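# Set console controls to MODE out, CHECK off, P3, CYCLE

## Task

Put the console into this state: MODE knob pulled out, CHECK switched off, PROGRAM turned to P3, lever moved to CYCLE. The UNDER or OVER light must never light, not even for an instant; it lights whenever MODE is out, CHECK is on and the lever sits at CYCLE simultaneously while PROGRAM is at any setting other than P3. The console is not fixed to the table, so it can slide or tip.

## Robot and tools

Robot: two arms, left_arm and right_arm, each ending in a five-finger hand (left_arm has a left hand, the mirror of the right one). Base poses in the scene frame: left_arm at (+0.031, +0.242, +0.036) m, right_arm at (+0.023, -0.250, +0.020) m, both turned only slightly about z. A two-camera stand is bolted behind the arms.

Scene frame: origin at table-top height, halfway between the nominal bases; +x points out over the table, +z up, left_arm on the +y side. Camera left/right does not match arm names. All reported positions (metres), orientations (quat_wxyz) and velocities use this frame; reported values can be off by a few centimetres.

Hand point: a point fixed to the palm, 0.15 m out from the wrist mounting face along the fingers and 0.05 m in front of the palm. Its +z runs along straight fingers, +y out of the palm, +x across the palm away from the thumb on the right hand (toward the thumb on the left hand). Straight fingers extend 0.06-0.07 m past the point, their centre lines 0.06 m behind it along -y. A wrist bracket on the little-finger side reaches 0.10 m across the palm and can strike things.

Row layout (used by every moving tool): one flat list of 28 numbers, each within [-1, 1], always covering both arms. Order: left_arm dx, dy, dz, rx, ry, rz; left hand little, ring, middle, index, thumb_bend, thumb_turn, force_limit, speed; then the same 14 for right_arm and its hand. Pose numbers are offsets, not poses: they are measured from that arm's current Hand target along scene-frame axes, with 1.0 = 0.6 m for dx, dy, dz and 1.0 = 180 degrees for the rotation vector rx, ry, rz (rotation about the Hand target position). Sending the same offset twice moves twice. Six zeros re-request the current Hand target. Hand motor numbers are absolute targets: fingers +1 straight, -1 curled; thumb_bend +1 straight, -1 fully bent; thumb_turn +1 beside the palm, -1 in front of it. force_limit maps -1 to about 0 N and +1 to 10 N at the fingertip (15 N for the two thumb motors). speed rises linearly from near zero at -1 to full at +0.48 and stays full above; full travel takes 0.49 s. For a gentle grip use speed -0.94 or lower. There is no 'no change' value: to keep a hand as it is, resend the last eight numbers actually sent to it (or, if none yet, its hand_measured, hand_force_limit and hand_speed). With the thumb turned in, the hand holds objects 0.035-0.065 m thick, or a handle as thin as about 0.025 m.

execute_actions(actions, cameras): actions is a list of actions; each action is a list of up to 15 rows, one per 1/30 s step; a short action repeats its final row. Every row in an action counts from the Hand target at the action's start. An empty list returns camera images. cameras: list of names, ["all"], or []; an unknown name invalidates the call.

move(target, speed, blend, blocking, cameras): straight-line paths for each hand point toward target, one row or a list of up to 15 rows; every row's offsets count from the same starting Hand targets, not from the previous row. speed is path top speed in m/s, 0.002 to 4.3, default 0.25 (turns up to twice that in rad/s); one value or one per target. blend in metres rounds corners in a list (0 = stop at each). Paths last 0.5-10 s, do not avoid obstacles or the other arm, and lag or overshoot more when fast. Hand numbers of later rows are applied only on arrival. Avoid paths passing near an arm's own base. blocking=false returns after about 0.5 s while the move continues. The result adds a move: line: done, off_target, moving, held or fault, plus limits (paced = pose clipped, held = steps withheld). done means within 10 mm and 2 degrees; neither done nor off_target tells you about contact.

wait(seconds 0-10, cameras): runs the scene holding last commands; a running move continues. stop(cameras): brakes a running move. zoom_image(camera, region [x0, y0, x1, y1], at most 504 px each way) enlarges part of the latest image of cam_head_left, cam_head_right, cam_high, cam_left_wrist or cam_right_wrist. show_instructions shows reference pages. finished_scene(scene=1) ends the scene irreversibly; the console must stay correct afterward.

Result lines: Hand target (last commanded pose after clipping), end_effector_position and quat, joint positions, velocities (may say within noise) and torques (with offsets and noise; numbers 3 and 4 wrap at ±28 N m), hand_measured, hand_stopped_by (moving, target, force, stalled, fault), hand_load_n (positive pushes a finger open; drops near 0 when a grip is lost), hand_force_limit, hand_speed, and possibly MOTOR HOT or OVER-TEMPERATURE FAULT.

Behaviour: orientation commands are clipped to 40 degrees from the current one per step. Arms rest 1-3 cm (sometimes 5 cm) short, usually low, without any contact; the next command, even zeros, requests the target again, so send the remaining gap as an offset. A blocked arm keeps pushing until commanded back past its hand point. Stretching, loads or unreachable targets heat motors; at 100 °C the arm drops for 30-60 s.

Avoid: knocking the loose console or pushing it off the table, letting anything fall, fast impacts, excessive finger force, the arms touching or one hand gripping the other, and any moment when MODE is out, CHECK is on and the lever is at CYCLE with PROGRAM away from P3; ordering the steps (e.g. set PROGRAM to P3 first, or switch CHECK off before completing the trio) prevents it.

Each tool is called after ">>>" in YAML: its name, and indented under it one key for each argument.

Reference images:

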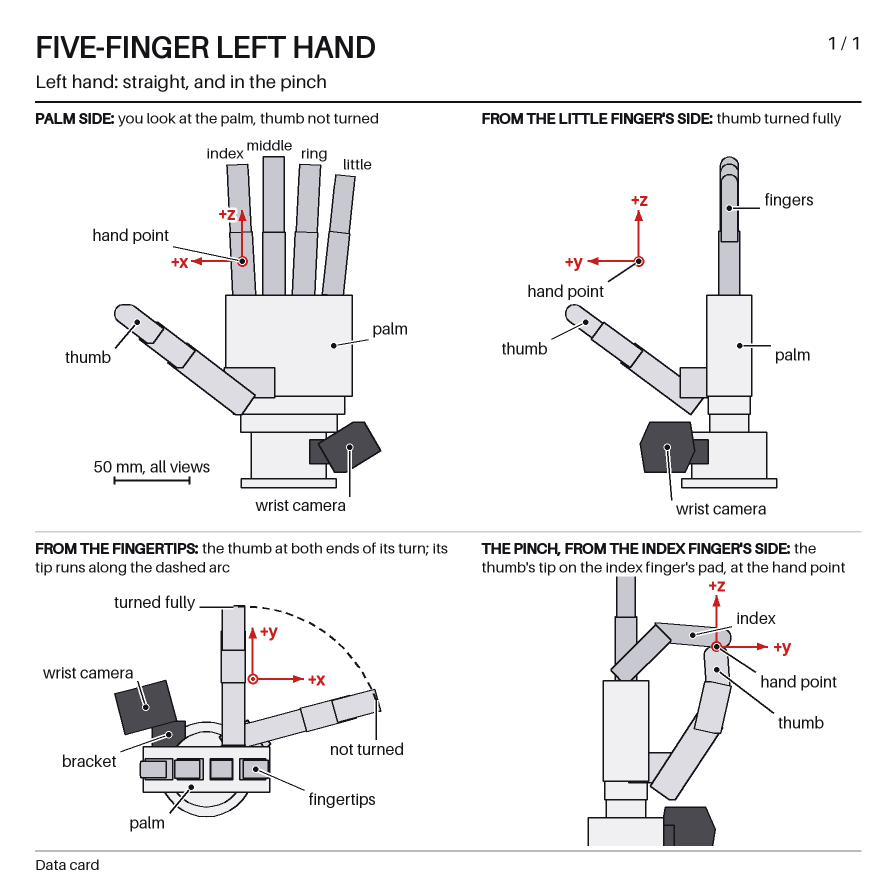

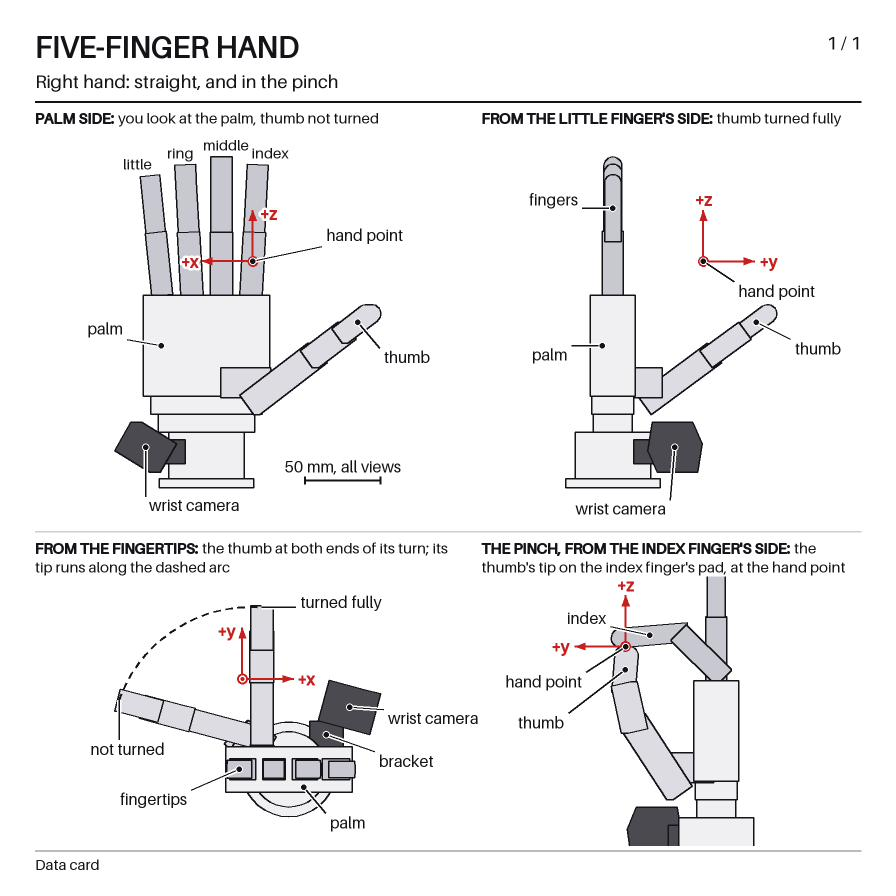

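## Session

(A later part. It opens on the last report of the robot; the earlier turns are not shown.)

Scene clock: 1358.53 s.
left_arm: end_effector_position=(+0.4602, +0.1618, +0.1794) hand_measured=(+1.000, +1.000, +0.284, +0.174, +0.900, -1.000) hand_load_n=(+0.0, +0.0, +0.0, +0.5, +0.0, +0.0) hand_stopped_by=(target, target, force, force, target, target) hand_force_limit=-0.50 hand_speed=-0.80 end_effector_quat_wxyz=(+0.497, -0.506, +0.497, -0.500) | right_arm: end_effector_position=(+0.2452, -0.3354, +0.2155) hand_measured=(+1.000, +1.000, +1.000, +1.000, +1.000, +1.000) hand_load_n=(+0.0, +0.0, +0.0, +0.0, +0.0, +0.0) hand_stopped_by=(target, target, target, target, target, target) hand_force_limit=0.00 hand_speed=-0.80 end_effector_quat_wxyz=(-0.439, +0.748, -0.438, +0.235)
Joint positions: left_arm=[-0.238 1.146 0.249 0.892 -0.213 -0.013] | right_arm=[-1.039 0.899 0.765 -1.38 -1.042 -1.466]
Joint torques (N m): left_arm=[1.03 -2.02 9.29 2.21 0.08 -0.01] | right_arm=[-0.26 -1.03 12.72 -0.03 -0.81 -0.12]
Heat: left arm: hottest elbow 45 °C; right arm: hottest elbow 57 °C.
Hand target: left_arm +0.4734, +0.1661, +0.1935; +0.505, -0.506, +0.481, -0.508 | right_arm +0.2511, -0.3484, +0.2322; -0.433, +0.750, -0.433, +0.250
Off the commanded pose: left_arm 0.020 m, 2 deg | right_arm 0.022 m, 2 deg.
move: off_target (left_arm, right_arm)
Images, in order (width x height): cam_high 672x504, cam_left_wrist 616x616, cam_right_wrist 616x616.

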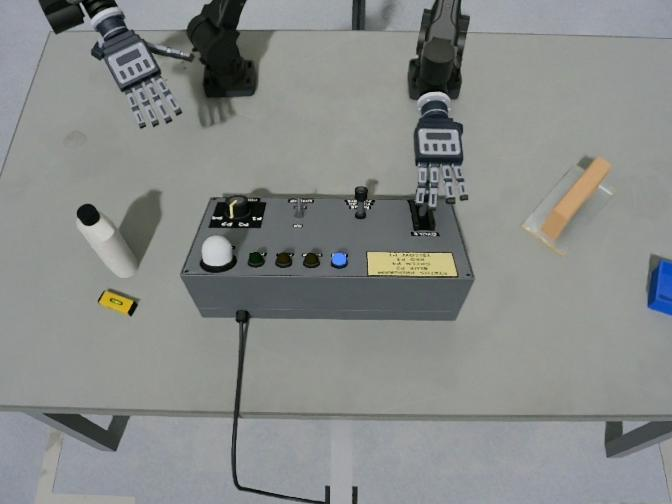

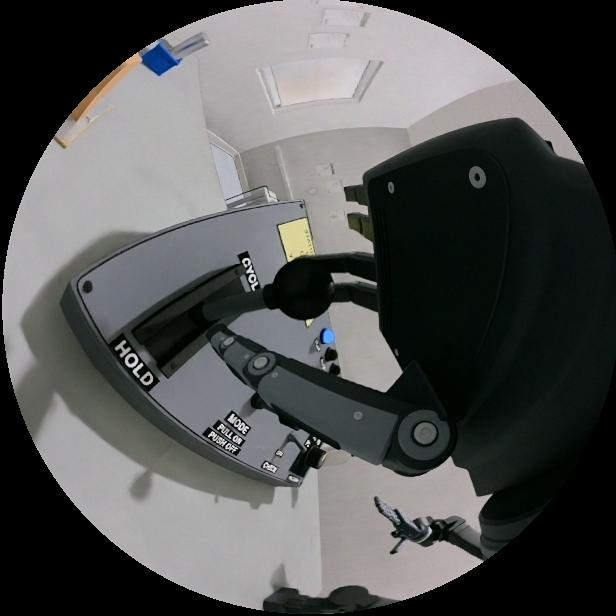

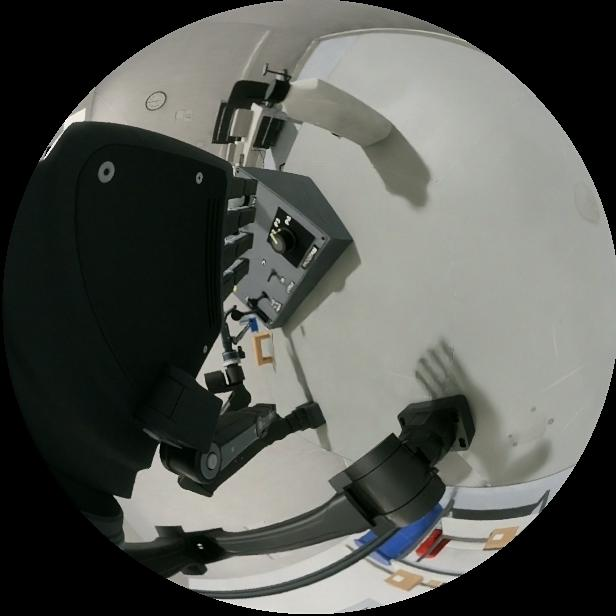

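>>> move:
  target: [-0.084, -0.01, -0.0313, 0, 0, 0, 1, 1, -0.3, -0.3, 0.9, -1, -0.5, -0.8, 0, 0, 0, 0, 0, 0, 1, 1, 1, 1, 1, 1, 0, -0.8]
  speed: 0.05
  cameras: ["cam_high", "cam_left_wrist", "cam_right_wrist"]

>>> zoom_image:
  camera: "cam_right_wrist"
  region: [205, 270, 285, 350]

>>> zoom_image:
  camera: "cam_left_wrist"
  region: [150, 180, 420, 450]

Scene clock: 1385.97 s.
left_arm: end_effector_position=(+0.4343, +0.1609, +0.1982) hand_measured=(+1.000, +1.000, +0.284, +0.174, +0.900, -1.000) hand_load_n=(+0.0, +0.0, +4.0, +1.5, +0.5, +0.0) hand_stopped_by=(target, target, force, force, target, target) hand_force_limit=-0.50 hand_speed=-0.80 end_effector_quat_wxyz=(+0.514, -0.498, +0.461, -0.525) | right_arm: end_effector_position=(+0.2452, -0.3354, +0.2155) hand_measured=(+1.000, +1.000, +1.000, +1.000, +1.000, +1.000) hand_load_n=(+0.0, +0.0, +0.0, +0.0, +0.0, +0.0) hand_stopped_by=(target, target, target, target, target, target) hand_force_limit=0.00 hand_speed=-0.80 end_effector_quat_wxyz=(-0.439, +0.748, -0.438, +0.235)
Joint positions: left_arm=[-0.282 1.048 0.174 0.957 -0.278 -0.025] | right_arm=[-1.039 0.899 0.765 -1.38 -1.042 -1.466]
Joint torques (N m): left_arm=[-0.56 -0.85 4.05 0.88 -0.14 0.17] | right_arm=[-0.26 -1.26 12.74 -0.06 -0.83 -0.13]
Heat: left arm: hottest elbow 43 °C; right arm: hottest elbow 57 °C.
Hand target: left_arm +0.4231, +0.1603, +0.1747; +0.505, -0.506, +0.481, -0.508 | right_arm +0.2511, -0.3484, +0.2322; -0.433, +0.750, -0.433, +0.250
Off the commanded pose: left_arm 0.026 m, 3 deg | right_arm 0.022 m, 2 deg.
move: off_target (left_arm, right_arm)
Images, in order (width x height): cam_high 672x504, cam_left_wrist 616x616, cam_right_wrist 616x616.

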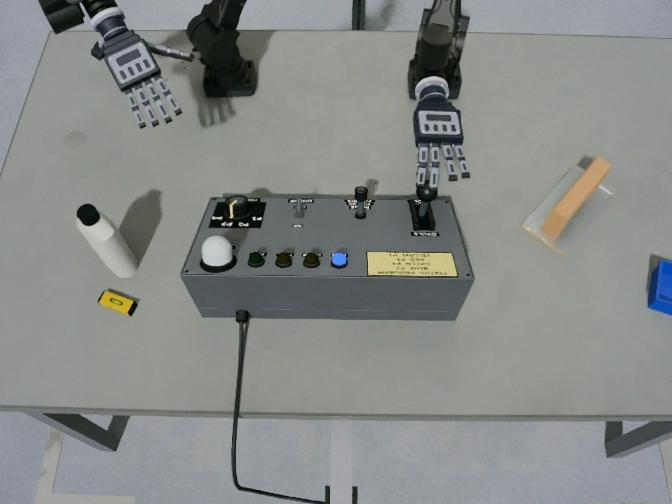

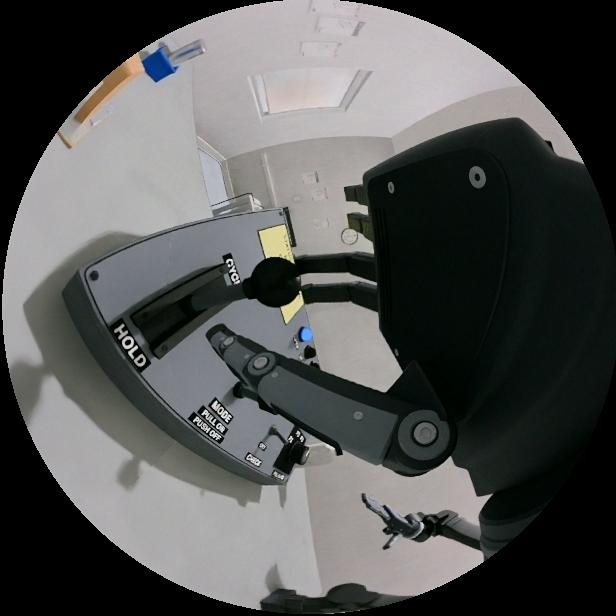

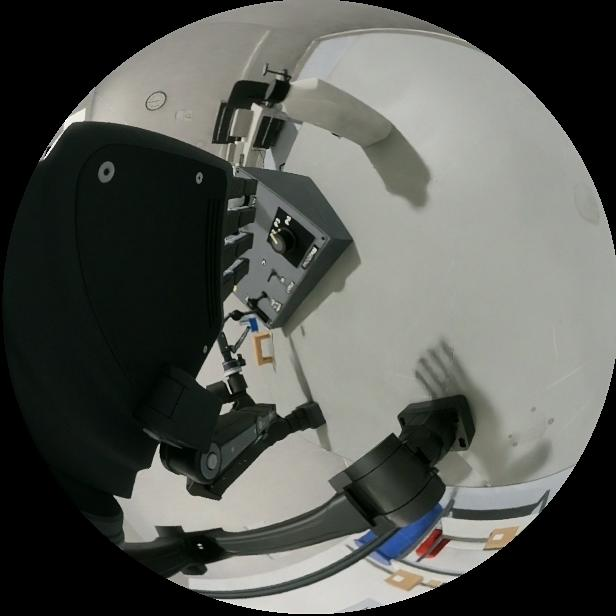

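Scaled by 6.300 from the camera's 616x616 image, which has a finer 880x880 frame.

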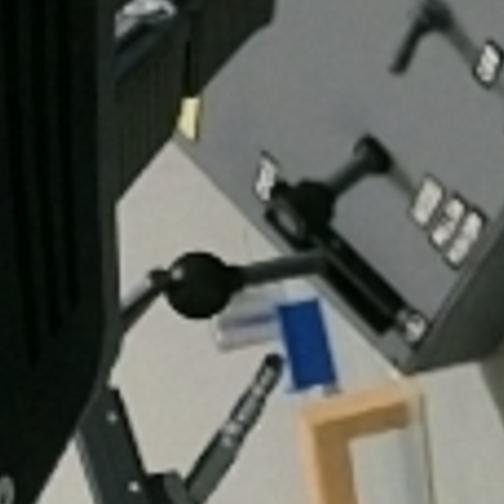

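Scaled by 1.867 from the camera's 616x616 image, which has a finer 880x880 frame.

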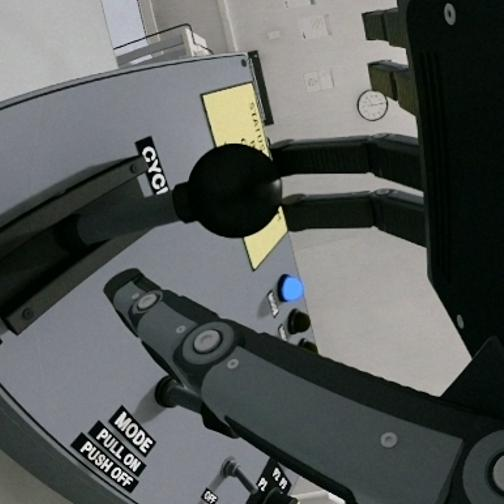

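>>> move:
  target:
    - [0, 0, 0.085, 0, 0, 0, 1, 1, 0.45, 0.45, 0.9, -1, -0.5, -0.6, 0, 0, 0, 0, 0, 0, 1, 1, 1, 1, 1, 1, 0, -0.8]
    - [0.09, 0.005, 0.085, 0, 0, 0, 1, 1, 0.45, 0.45, 0.9, -1, -0.5, -0.6, 0, 0, 0, 0, 0, 0, 1, 1, 1, 1, 1, 1, 0, -0.8]
  speed: 0.06
  cameras: ["cam_left_wrist", "cam_right_wrist"]

>>> zoom_image:
  camera: "cam_right_wrist"
  region: [205, 270, 285, 350]

Scene clock: 1401.70 s.
left_arm: end_effector_position=(+0.4567, +0.1596, +0.1975) hand_measured=(+1.000, +1.000, +0.450, +0.450, +0.900, -1.000) hand_load_n=(+0.0, +0.0, +0.0, +0.5, +0.0, +0.0) hand_stopped_by=(target, target, force, target, target, target) hand_force_limit=-0.50 hand_speed=-0.60 end_effector_quat_wxyz=(+0.489, -0.514, +0.501, -0.495) | right_arm: end_effector_position=(+0.2452, -0.3354, +0.2155) hand_measured=(+1.000, +1.000, +1.000, +1.000, +1.000, +1.000) hand_load_n=(+0.0, +0.0, +0.0, -0.5, +0.0, -0.5) hand_stopped_by=(target, target, target, target, target, target) hand_force_limit=0.00 hand_speed=-0.80 end_effector_quat_wxyz=(-0.439, +0.748, -0.438, +0.235)
Joint positions: left_arm=[-0.248 1.028 0.281 0.715 -0.224 -0.026] | right_arm=[-1.039 0.899 0.765 -1.38 -1.042 -1.466]
Joint torques (N m): left_arm=[1.14 -0.79 12.29 2.51 0.16 0.08] | right_arm=[-0.32 -1.38 12.71 -0.02 -0.81 -0.15]
Heat: left arm: hottest elbow 43 °C; right arm: hottest elbow 57 °C.
Hand target: left_arm +0.4770, +0.1632, +0.2257; +0.505, -0.506, +0.481, -0.508 | right_arm +0.2511, -0.3484, +0.2322; -0.433, +0.750, -0.433, +0.250
Off the commanded pose: left_arm 0.035 m, 3 deg | right_arm 0.022 m, 2 deg.
move: off_target (left_arm, right_arm)
Images, in order (width x height): cam_left_wrist 616x616, cam_right_wrist 616x616.

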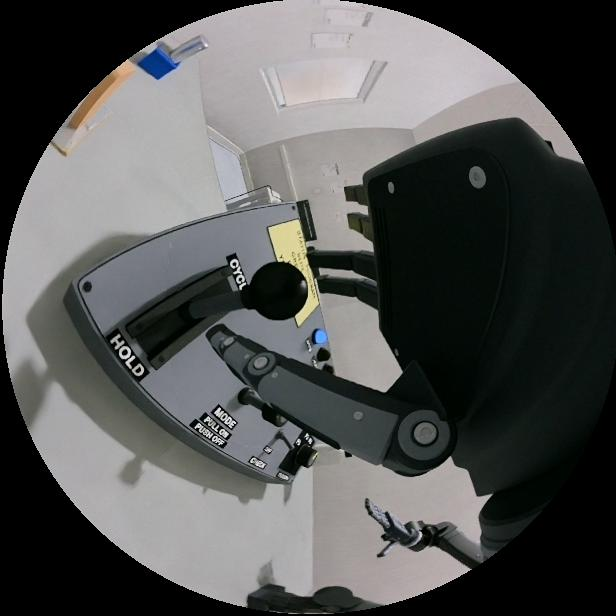

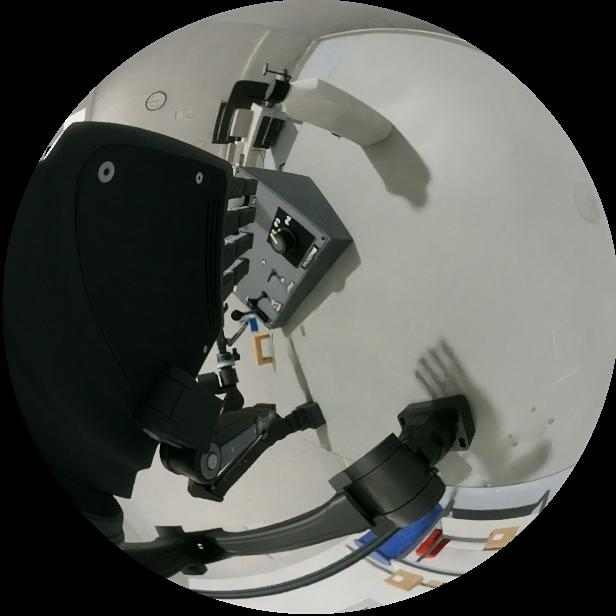

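Scaled by 6.300 from the camera's 616x616 image, which has a finer 880x880 frame.

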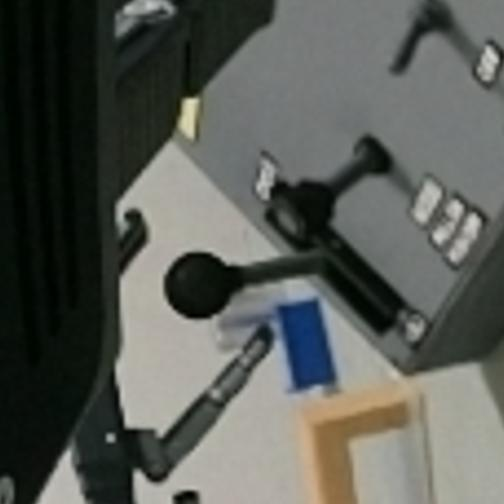

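>>> move:
  target: [0.028, 0.002, -0.003, 0, 0, 0, 1, 1, 0.45, 0.45, 0.9, -1, -0.5, -0.6, 0, 0, 0, 0, 0, 0, 1, 1, 1, 1, 1, 1, 0, -0.8]
  speed: 0.06
  cameras: ["cam_right_wrist"]

>>> zoom_image:
  camera: "cam_right_wrist"
  region: [205, 270, 285, 350]

Scene clock: 1408.30 s.
left_arm: end_effector_position=(+0.4735, +0.1603, +0.1970) hand_measured=(+1.000, +1.000, +0.450, +0.450, +0.900, -1.000) hand_load_n=(+0.0, +0.0, +0.0, +0.0, +0.0, +0.0) hand_stopped_by=(target, target, force, target, target, target) hand_force_limit=-0.50 hand_speed=-0.60 end_effector_quat_wxyz=(+0.489, -0.514, +0.501, -0.495) | right_arm: end_effector_position=(+0.2452, -0.3354, +0.2155) hand_measured=(+1.000, +1.000, +1.000, +1.000, +1.000, +1.000) hand_load_n=(+0.0, +0.0, +0.0, +0.0, +0.0, -0.5) hand_stopped_by=(target, target, target, target, target, target) hand_force_limit=0.00 hand_speed=-0.80 end_effector_quat_wxyz=(-0.439, +0.748, -0.438, +0.235)
Joint positions: left_arm=[-0.231 1.098 0.316 0.751 -0.208 -0.026] | right_arm=[-1.039 0.899 0.765 -1.38 -1.042 -1.466]
Joint torques (N m): left_arm=[1.32 -1.85 12 2.62 0.15 0.08] | right_arm=[-0.26 -1.14 12.68 0.01 -0.84 -0.12]
Heat: left arm: hottest elbow 44 °C; right arm: hottest elbow 57 °C.
Hand target: left_arm +0.4938, +0.1644, +0.2239; +0.505, -0.506, +0.481, -0.508 | right_arm +0.2511, -0.3484, +0.2322; -0.433, +0.750, -0.433, +0.250
Off the commanded pose: left_arm 0.034 m, 3 deg | right_arm 0.022 m, 2 deg.
move: off_target (left_arm, right_arm)
Images, in order (width x height): cam_right_wrist 616x616.

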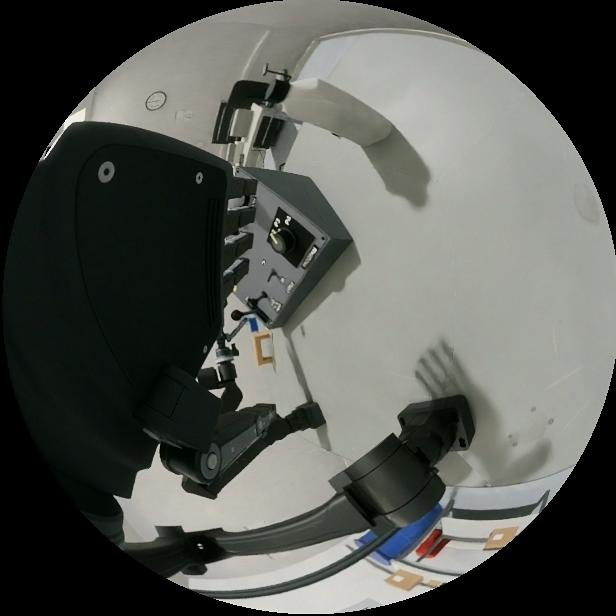

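Scaled by 6.300 from the camera's 616x616 image, which has a finer 880x880 frame.

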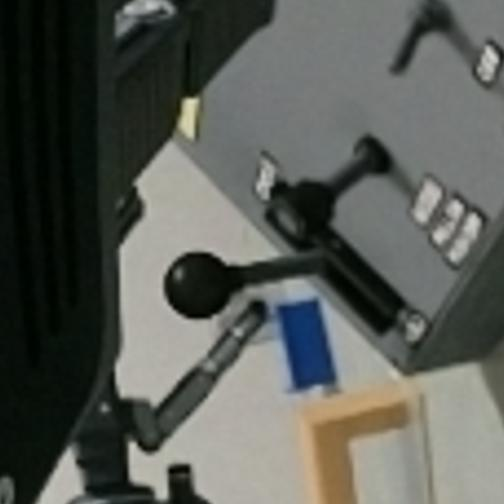

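>>> move:
  target: [0, 0, 0, 0, 0, 0, 1, 1, -0.4, -0.4, 0.9, -1, -0.4, -0.75, 0, 0, 0, 0, 0, 0, 1, 1, 1, 1, 1, 1, 0, -0.8]
  speed: 0.06
  cameras: ["cam_right_wrist", "cam_left_wrist", "cam_high"]

>>> zoom_image:
  camera: "cam_right_wrist"
  region: [205, 270, 285, 350]

>>> zoom_image:
  camera: "cam_left_wrist"
  region: [150, 180, 420, 450]

Scene clock: 1416.17 s.
left_arm: end_effector_position=(+0.4791, +0.1582, +0.2070) hand_measured=(+1.000, +1.000, -0.054, -0.308, +0.900, -1.000) hand_load_n=(+0.0, +0.0, +0.0, +2.5, +2.5, -0.5) hand_stopped_by=(target, target, force, force, target, target) hand_force_limit=-0.40 hand_speed=-0.75 end_effector_quat_wxyz=(+0.493, -0.509, +0.495, -0.503) | right_arm: end_effector_position=(+0.2452, -0.3354, +0.2155) hand_measured=(+1.000, +1.000, +1.000, +1.000, +1.000, +1.000) hand_load_n=(+0.0, +0.0, -0.5, +0.0, -0.5, +0.0) hand_stopped_by=(target, target, target, target, target, target) hand_force_limit=0.00 hand_speed=-0.80 end_effector_quat_wxyz=(-0.439, +0.748, -0.438, +0.235)
Joint positions: left_arm=[-0.231 1.1 0.331 0.76 -0.202 -0.026] | right_arm=[-1.039 0.899 0.765 -1.38 -1.042 -1.466]
Joint torques (N m): left_arm=[1.73 -1.96 10.67 2.11 0.02 0.13] | right_arm=[-0.26 -1.32 12.72 -0.05 -0.82 -0.15]
Heat: left arm: hottest elbow 44 °C; right arm: hottest elbow 58 °C.
Hand target: left_arm +0.4939, +0.1644, +0.2240; +0.505, -0.506, +0.481, -0.508 | right_arm +0.2511, -0.3484, +0.2322; -0.433, +0.750, -0.433, +0.250
Off the commanded pose: left_arm 0.023 m, 2 deg | right_arm 0.022 m, 2 deg.
move: off_target (left_arm, right_arm)
Images, in order (width x height): cam_high 672x504, cam_left_wrist 616x616, cam_right_wrist 616x616.

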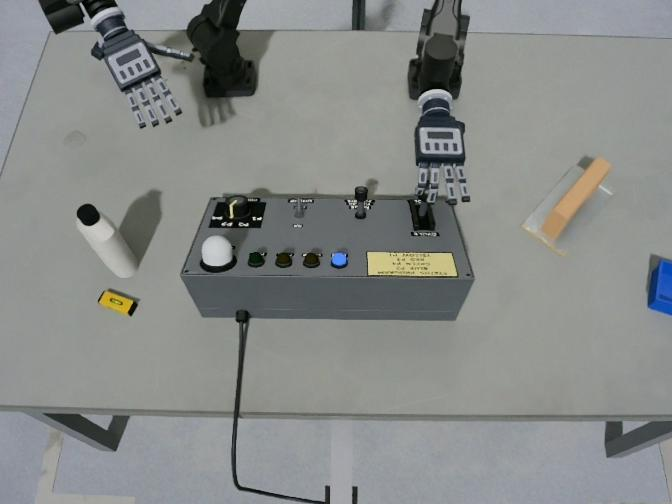

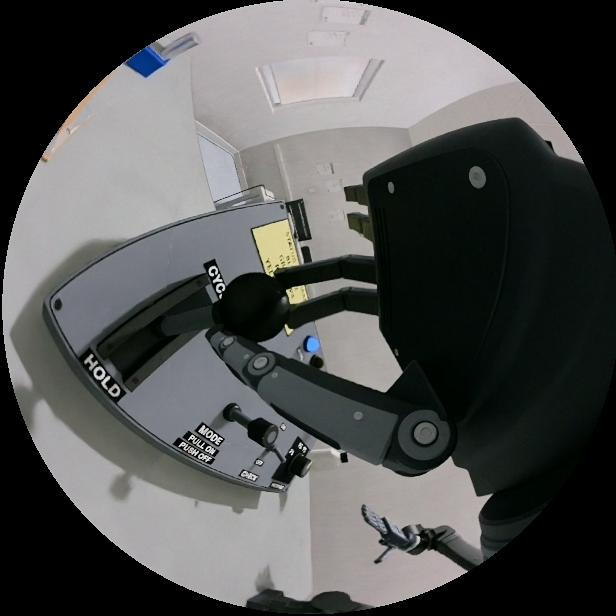

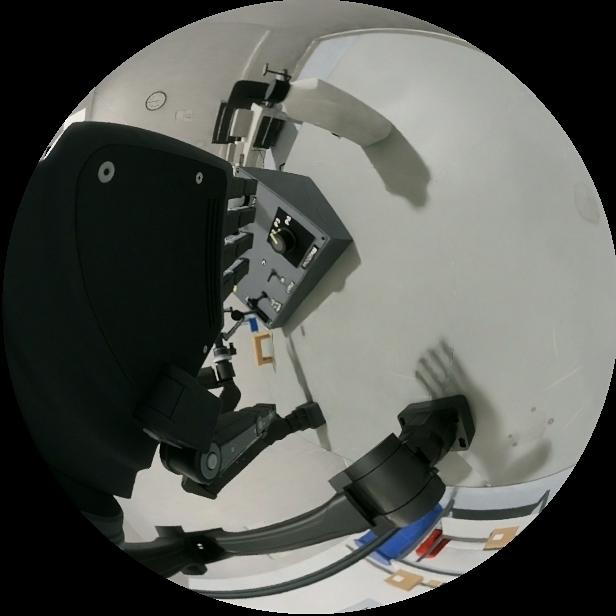

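Scaled by 6.300 from the camera's 616x616 image, which has a finer 880x880 frame.

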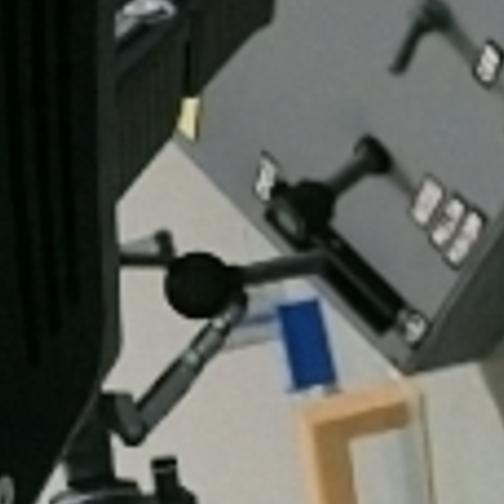

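Scaled by 1.867 from the camera's 616x616 image, which has a finer 880x880 frame.

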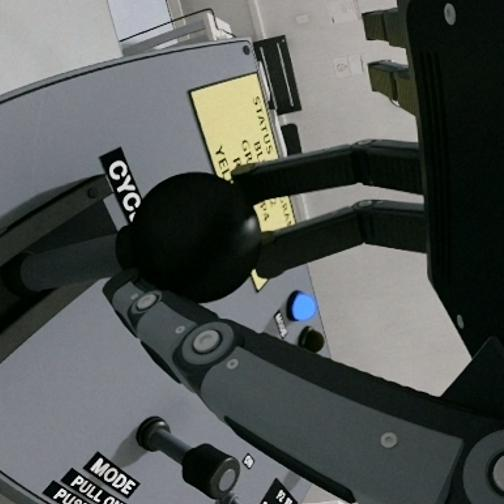

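>>> move:
  target: [-0.079, -0.012, -0.048, 0, 0, 0, 1, 1, -0.4, -0.4, 0.9, -1, -0.4, -0.75, 0, 0, 0, 0, 0, 0, 1, 1, 1, 1, 1, 1, 0, -0.8]
  speed: 0.05
  cameras: ["cam_right_wrist", "cam_left_wrist", "cam_high"]

>>> zoom_image:
  camera: "cam_right_wrist"
  region: [205, 270, 285, 350]

>>> zoom_image:
  camera: "cam_left_wrist"
  region: [150, 180, 420, 450]

Scene clock: 1428.07 s.
left_arm: end_effector_position=(+0.4568, +0.1619, +0.2140) hand_measured=(+1.000, +1.000, -0.054, -0.308, +0.900, -1.000) hand_load_n=(+0.5, +0.0, +6.0, +0.0, +0.5, +0.0) hand_stopped_by=(target, target, force, force, target, target) hand_force_limit=-0.40 hand_speed=-0.75 end_effector_quat_wxyz=(+0.513, -0.505, +0.462, -0.519) | right_arm: end_effector_position=(+0.2452, -0.3354, +0.2155) hand_measured=(+1.000, +1.000, +1.000, +1.000, +1.000, +1.000) hand_load_n=(+0.0, +0.0, +0.0, +0.0, +0.0, -0.5) hand_stopped_by=(target, target, target, target, target, target) hand_force_limit=0.00 hand_speed=-0.80 end_effector_quat_wxyz=(-0.439, +0.748, -0.438, +0.235)
Joint positions: left_arm=[-0.262 1.049 0.253 0.863 -0.269 -0.032] | right_arm=[-1.039 0.899 0.765 -1.38 -1.042 -1.466]
Joint torques (N m): left_arm=[-1.61 -1.79 4.86 1.17 0.02 0.17] | right_arm=[-0.44 -1.32 12.68 -0.08 -0.82 -0.11]
Heat: left arm: hottest elbow 45 °C; right arm: hottest elbow 58 °C.
Hand target: left_arm +0.4465, +0.1572, +0.1952; +0.505, -0.506, +0.481, -0.508 | right_arm +0.2511, -0.3484, +0.2322; -0.433, +0.750, -0.433, +0.250
Off the commanded pose: left_arm 0.022 m, 3 deg | right_arm 0.022 m, 2 deg.
move: off_target (left_arm, right_arm)
Images, in order (width x height): cam_high 672x504, cam_left_wrist 616x616, cam_right_wrist 616x616.

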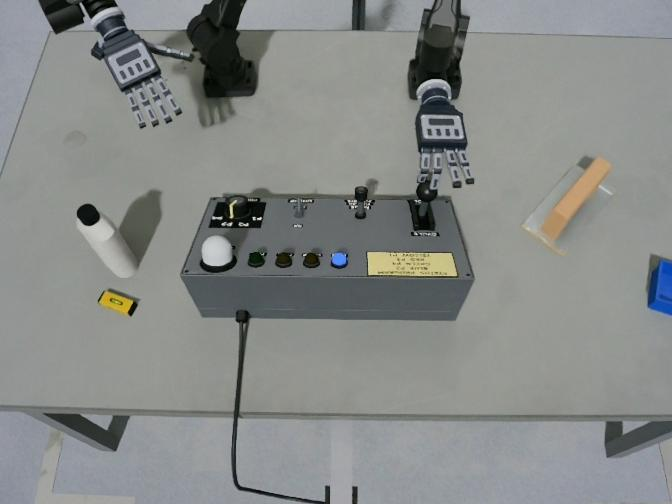

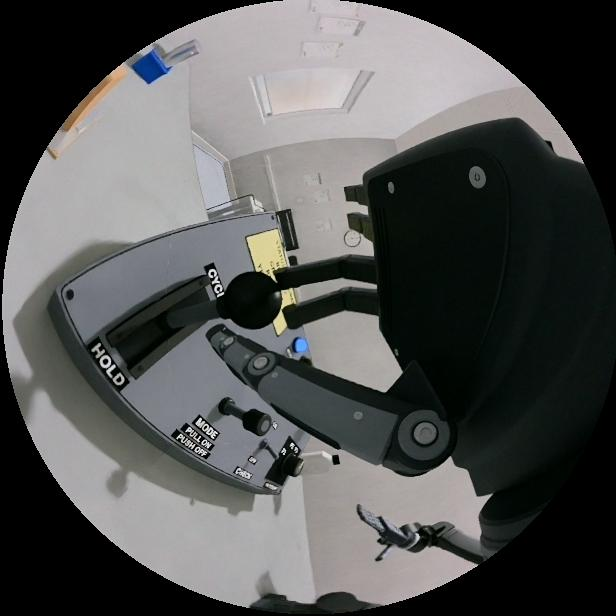

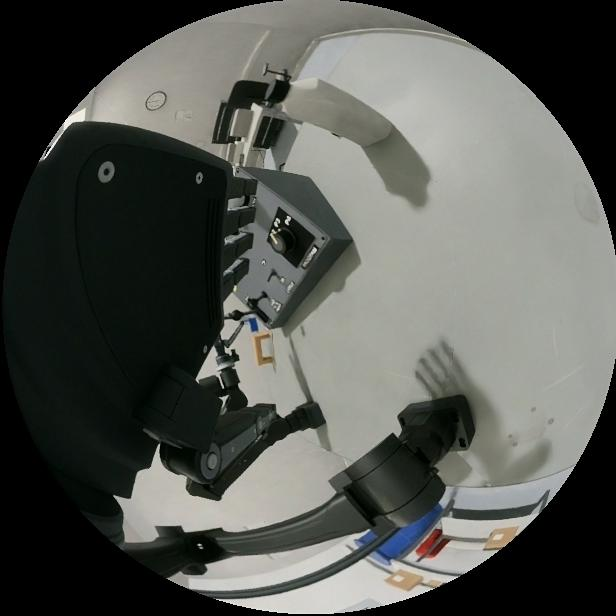

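Scaled by 6.300 from the camera's 616x616 image, which has a finer 880x880 frame.

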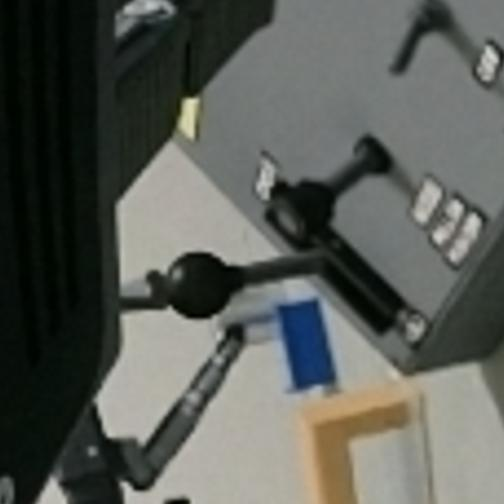

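Scaled by 1.867 from the camera's 616x616 image, which has a finer 880x880 frame.

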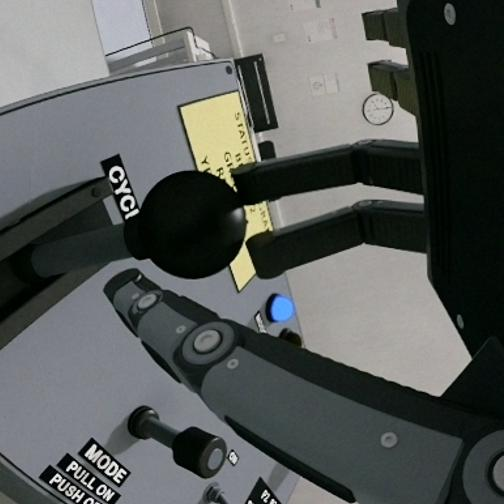

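>>> move:
  target:
    - [-0.005, 0, 0.06, 0, 0, 0, 1, 1, 0.45, 0.45, 0.9, -1, -0.4, -0.4, 0, 0, 0, 0, 0, 0, 1, 1, 1, 1, 1, 1, 0, -0.8]
    - [0.006, 0.008, 0.017, 0, 0, 0, 1, 1, 0.45, 0.45, 0.9, -1, -0.4, -0.4, 0, 0, 0, 0, 0, 0, 1, 1, 1, 1, 1, 1, 0, -0.8]
    - [0.006, 0.008, -0.018, 0, 0, 0, 1, 1, 0.45, 0.45, 0.9, -1, -0.4, -0.4, 0, 0, 0, 0, 0, 0, 1, 1, 1, 1, 1, 1, 0, -0.8]
  speed: 0.06
  cameras: ["cam_right_wrist", "cam_left_wrist", "cam_high"]

>>> zoom_image:
  camera: "cam_right_wrist"
  region: [205, 270, 285, 350]

Scene clock: 1473.40 s.
left_arm: end_effector_position=(+0.4484, +0.1578, +0.1838) hand_measured=(+1.000, +1.000, +0.450, +0.450, +0.900, -1.000) hand_load_n=(+0.0, +0.0, +0.0, +0.0, +0.5, +0.0) hand_stopped_by=(target, target, target, target, target, target) hand_force_limit=-0.40 hand_speed=-0.40 end_effector_quat_wxyz=(+0.499, -0.508, +0.483, -0.509) | right_arm: end_effector_position=(+0.2452, -0.3354, +0.2155) hand_measured=(+1.000, +1.000, +1.000, +1.000, +1.000, +1.000) hand_load_n=(+0.0, +0.0, +0.0, +0.0, +0.0, -0.5) hand_stopped_by=(target, target, target, target, target, target) hand_force_limit=0.00 hand_speed=-0.80 end_effector_quat_wxyz=(-0.439, +0.748, -0.438, +0.235)
Joint positions: left_arm=[-0.269 1.109 0.218 0.909 -0.253 -0.031] | right_arm=[-1.039 0.899 0.765 -1.38 -1.042 -1.466]
Joint torques (N m): left_arm=[0.91 -1.79 6.76 2.39 0.14 0.16] | right_arm=[-0.21 -1.26 12.63 0.03 -0.8 -0.14]
Heat: left arm: hottest elbow 41 °C; right arm: hottest elbow 58 °C.
Hand target: left_arm +0.4501, +0.1620, +0.1844; +0.505, -0.506, +0.481, -0.508 | right_arm +0.2511, -0.3484, +0.2322; -0.433, +0.750, -0.433, +0.250
Off the commanded pose: left_arm 0.005 m, 1 deg | right_arm 0.022 m, 2 deg.
move: off_target (right_arm)
Images, in order (width x height): cam_high 672x504, cam_left_wrist 616x616, cam_right_wrist 616x616.

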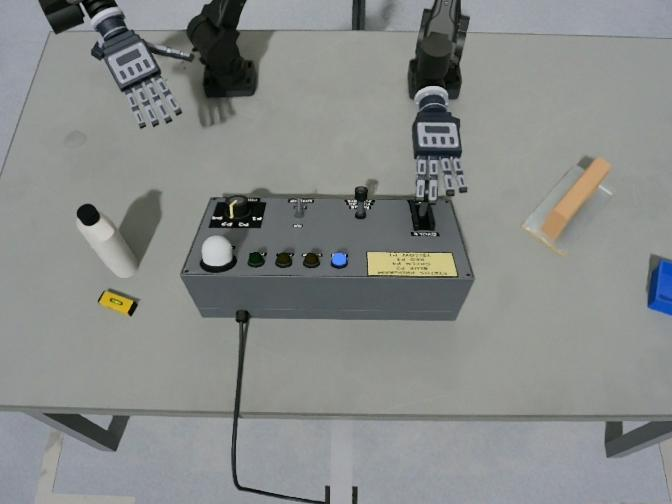

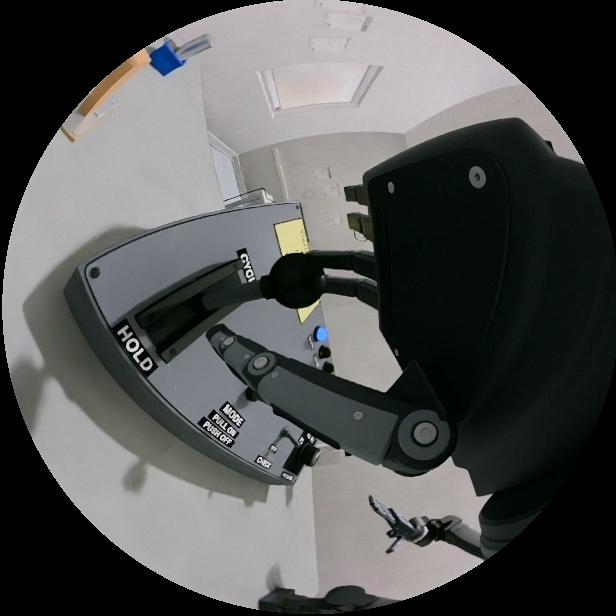

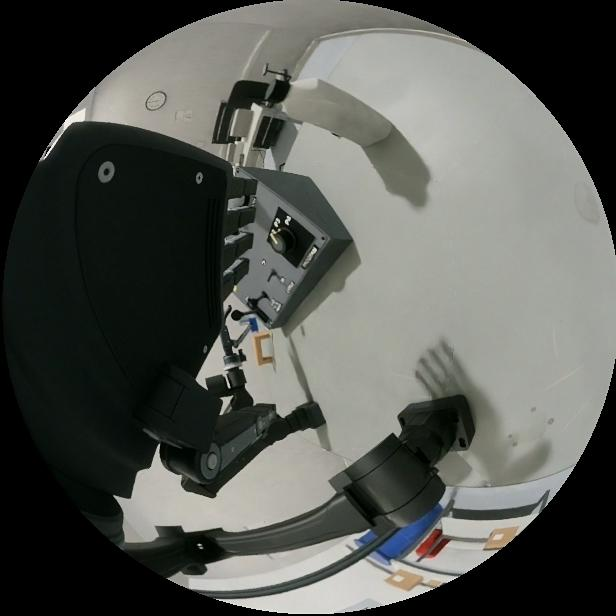

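Scaled by 6.300 from the camera's 616x616 image, which has a finer 880x880 frame.

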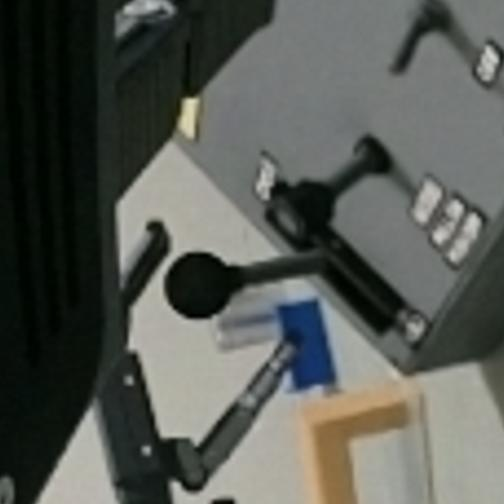

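>>> move:
  target: [0.075, 0.012, 0.04, 0, 0, 0, 1, 1, 0.45, 0.45, 0.9, -1, -0.4, -0.4, 0, 0, 0, 0, 0, 0, 1, 1, 1, 1, 1, 1, 0, -0.8]
  speed: 0.06
  cameras: ["cam_right_wrist", "cam_left_wrist"]

>>> zoom_image:
  camera: "cam_right_wrist"
  region: [205, 270, 285, 350]

>>> zoom_image:
  camera: "cam_left_wrist"
  region: [150, 180, 420, 450]

Scene clock: 1482.97 s.
left_arm: end_effector_position=(+0.4771, +0.1642, +0.1904) hand_measured=(+1.000, +1.000, +0.450, +0.450, +0.900, -1.000) hand_load_n=(+0.0, +0.0, +0.0, +0.0, +0.0, +0.0) hand_stopped_by=(target, target, target, target, target, target) hand_force_limit=-0.40 hand_speed=-0.40 end_effector_quat_wxyz=(+0.493, -0.511, +0.491, -0.504) | right_arm: end_effector_position=(+0.2452, -0.3354, +0.2155) hand_measured=(+1.000, +1.000, +1.000, +1.000, +1.000, +1.000) hand_load_n=(+0.0, +0.0, +0.5, +0.0, +0.0, -0.5) hand_stopped_by=(target, target, target, target, target, target) hand_force_limit=0.00 hand_speed=-0.80 end_effector_quat_wxyz=(-0.439, +0.748, -0.438, +0.235)
Joint positions: left_arm=[-0.213 1.159 0.299 0.855 -0.189 -0.031] | right_arm=[-1.039 0.899 0.765 -1.38 -1.042 -1.466]
Joint torques (N m): left_arm=[0.79 -3.25 10.97 1.31 0.19 0.15] | right_arm=[-0.38 -1.14 12.67 -0.06 -0.82 -0.13]
Heat: left arm: hottest elbow 42 °C; right arm: hottest elbow 58 °C.
Hand target: left_arm +0.4950, +0.1692, +0.2083; +0.505, -0.506, +0.481, -0.508 | right_arm +0.2511, -0.3484, +0.2322; -0.433, +0.750, -0.433, +0.250
Off the commanded pose: left_arm 0.026 m, 2 deg | right_arm 0.022 m, 2 deg.
move: off_target (left_arm, right_arm)
Images, in order (width x height): cam_left_wrist 616x616, cam_right_wrist 616x616.

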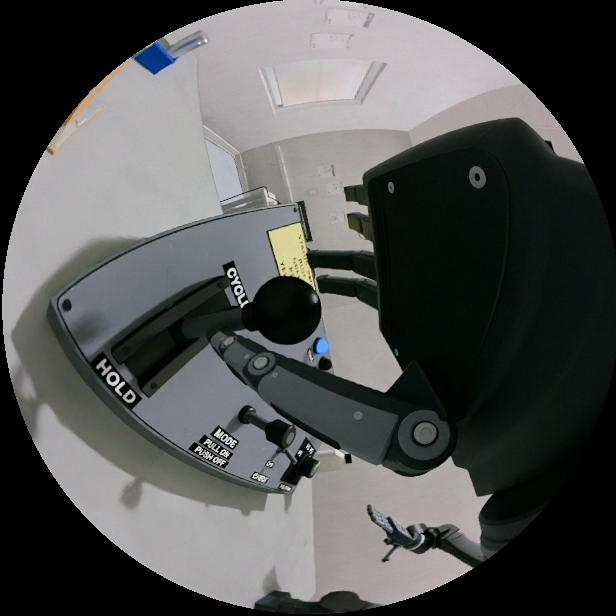

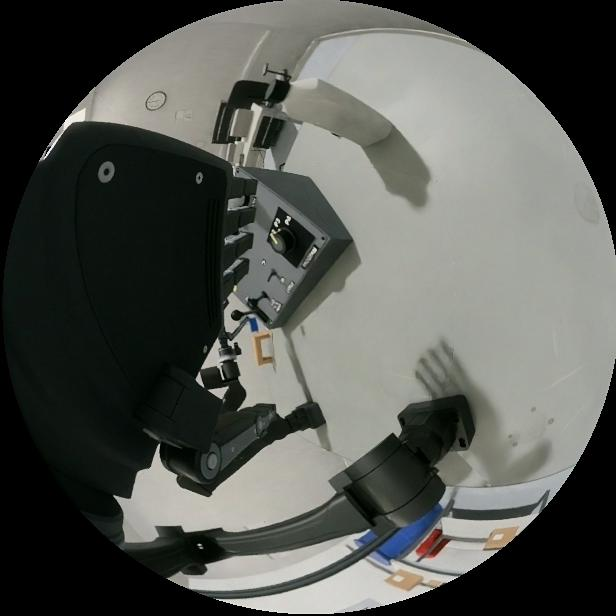

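Scaled by 6.300 from the camera's 616x616 image, which has a finer 880x880 frame.

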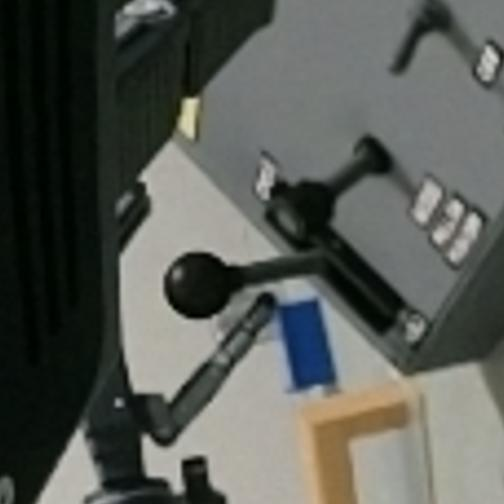

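Scaled by 1.867 from the camera's 616x616 image, which has a finer 880x880 frame.

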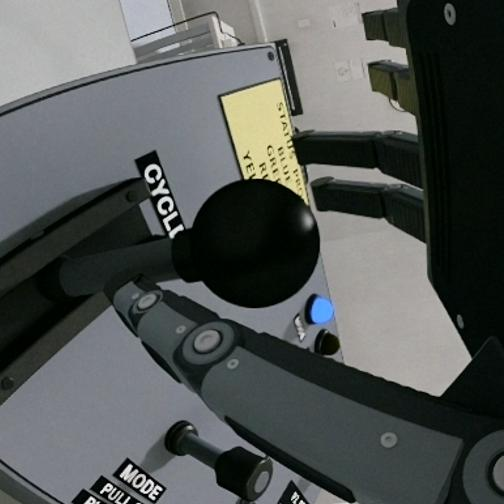

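>>> move:
  target: [0.004, 0, -0.02, 0, 0, 0, 1, 1, 0.1, 0.1, 0.9, -1, -0.4, -0.5, 0, 0, 0, 0, 0, 0, 1, 1, 1, 1, 1, 1, 0, -0.8]
  speed: 0.05
  cameras: ["cam_right_wrist", "cam_left_wrist"]

>>> zoom_image:
  camera: "cam_right_wrist"
  region: [205, 270, 285, 350]

>>> zoom_image:
  camera: "cam_left_wrist"
  region: [150, 180, 420, 450]

Scene clock: 1489.43 s.
left_arm: end_effector_position=(+0.4806, +0.1638, +0.1769) hand_measured=(+1.000, +1.000, +0.100, +0.100, +0.900, -1.000) hand_load_n=(+0.0, -0.5, +0.0, +0.0, +0.0, +0.0) hand_stopped_by=(target, target, target, target, target, target) hand_force_limit=-0.40 hand_speed=-0.50 end_effector_quat_wxyz=(+0.490, -0.514, +0.496, -0.500) | right_arm: end_effector_position=(+0.2452, -0.3354, +0.2155) hand_measured=(+1.000, +1.000, +1.000, +1.000, +1.000, +1.000) hand_load_n=(+0.0, +0.0, +0.0, +0.0, +0.0, +0.0) hand_stopped_by=(target, target, target, target, target, target) hand_force_limit=0.00 hand_speed=-0.80 end_effector_quat_wxyz=(-0.439, +0.748, -0.438, +0.235)
Joint positions: left_arm=[-0.211 1.215 0.299 0.895 -0.188 -0.031] | right_arm=[-1.039 0.899 0.765 -1.38 -1.042 -1.466]
Joint torques (N m): left_arm=[1.38 -2.84 10.02 2.4 0.22 0.13] | right_arm=[-0.32 -1.08 12.74 -0.09 -0.82 -0.17]
Heat: left arm: hottest elbow 41 °C; right arm: hottest elbow 58 °C.
Hand target: left_arm +0.4974, +0.1693, +0.1963; +0.505, -0.506, +0.481, -0.508 | right_arm +0.2511, -0.3484, +0.2322; -0.433, +0.750, -0.433, +0.250
Off the commanded pose: left_arm 0.026 m, 3 deg | right_arm 0.022 m, 2 deg.
move: off_target (left_arm, right_arm)
Images, in order (width x height): cam_left_wrist 616x616, cam_right_wrist 616x616.

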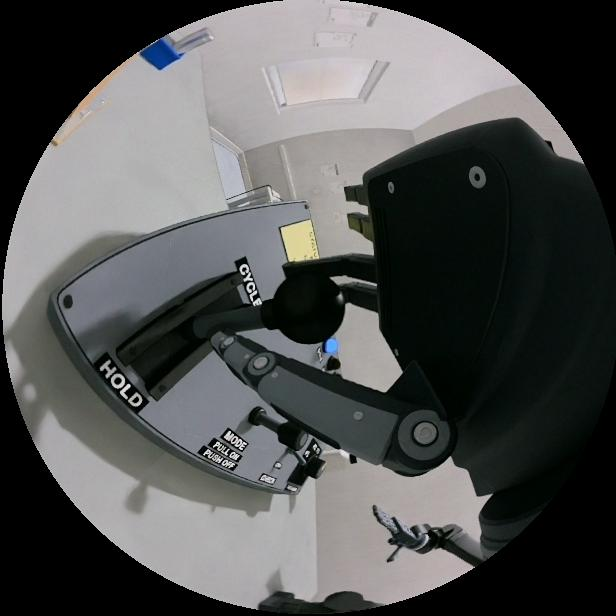

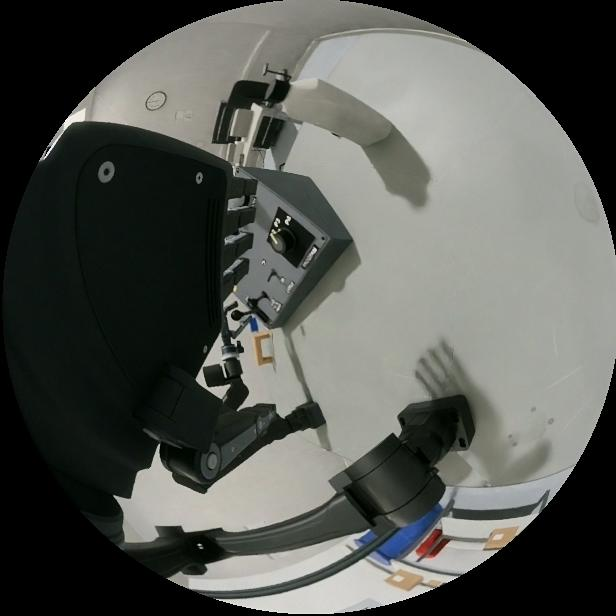

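Scaled by 6.300 from the camera's 616x616 image, which has a finer 880x880 frame.

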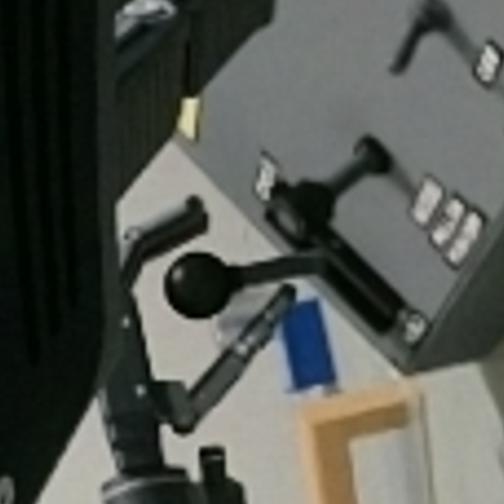

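Scaled by 1.867 from the camera's 616x616 image, which has a finer 880x880 frame.

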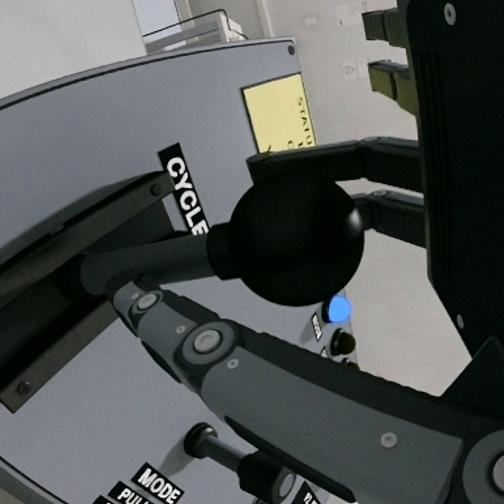

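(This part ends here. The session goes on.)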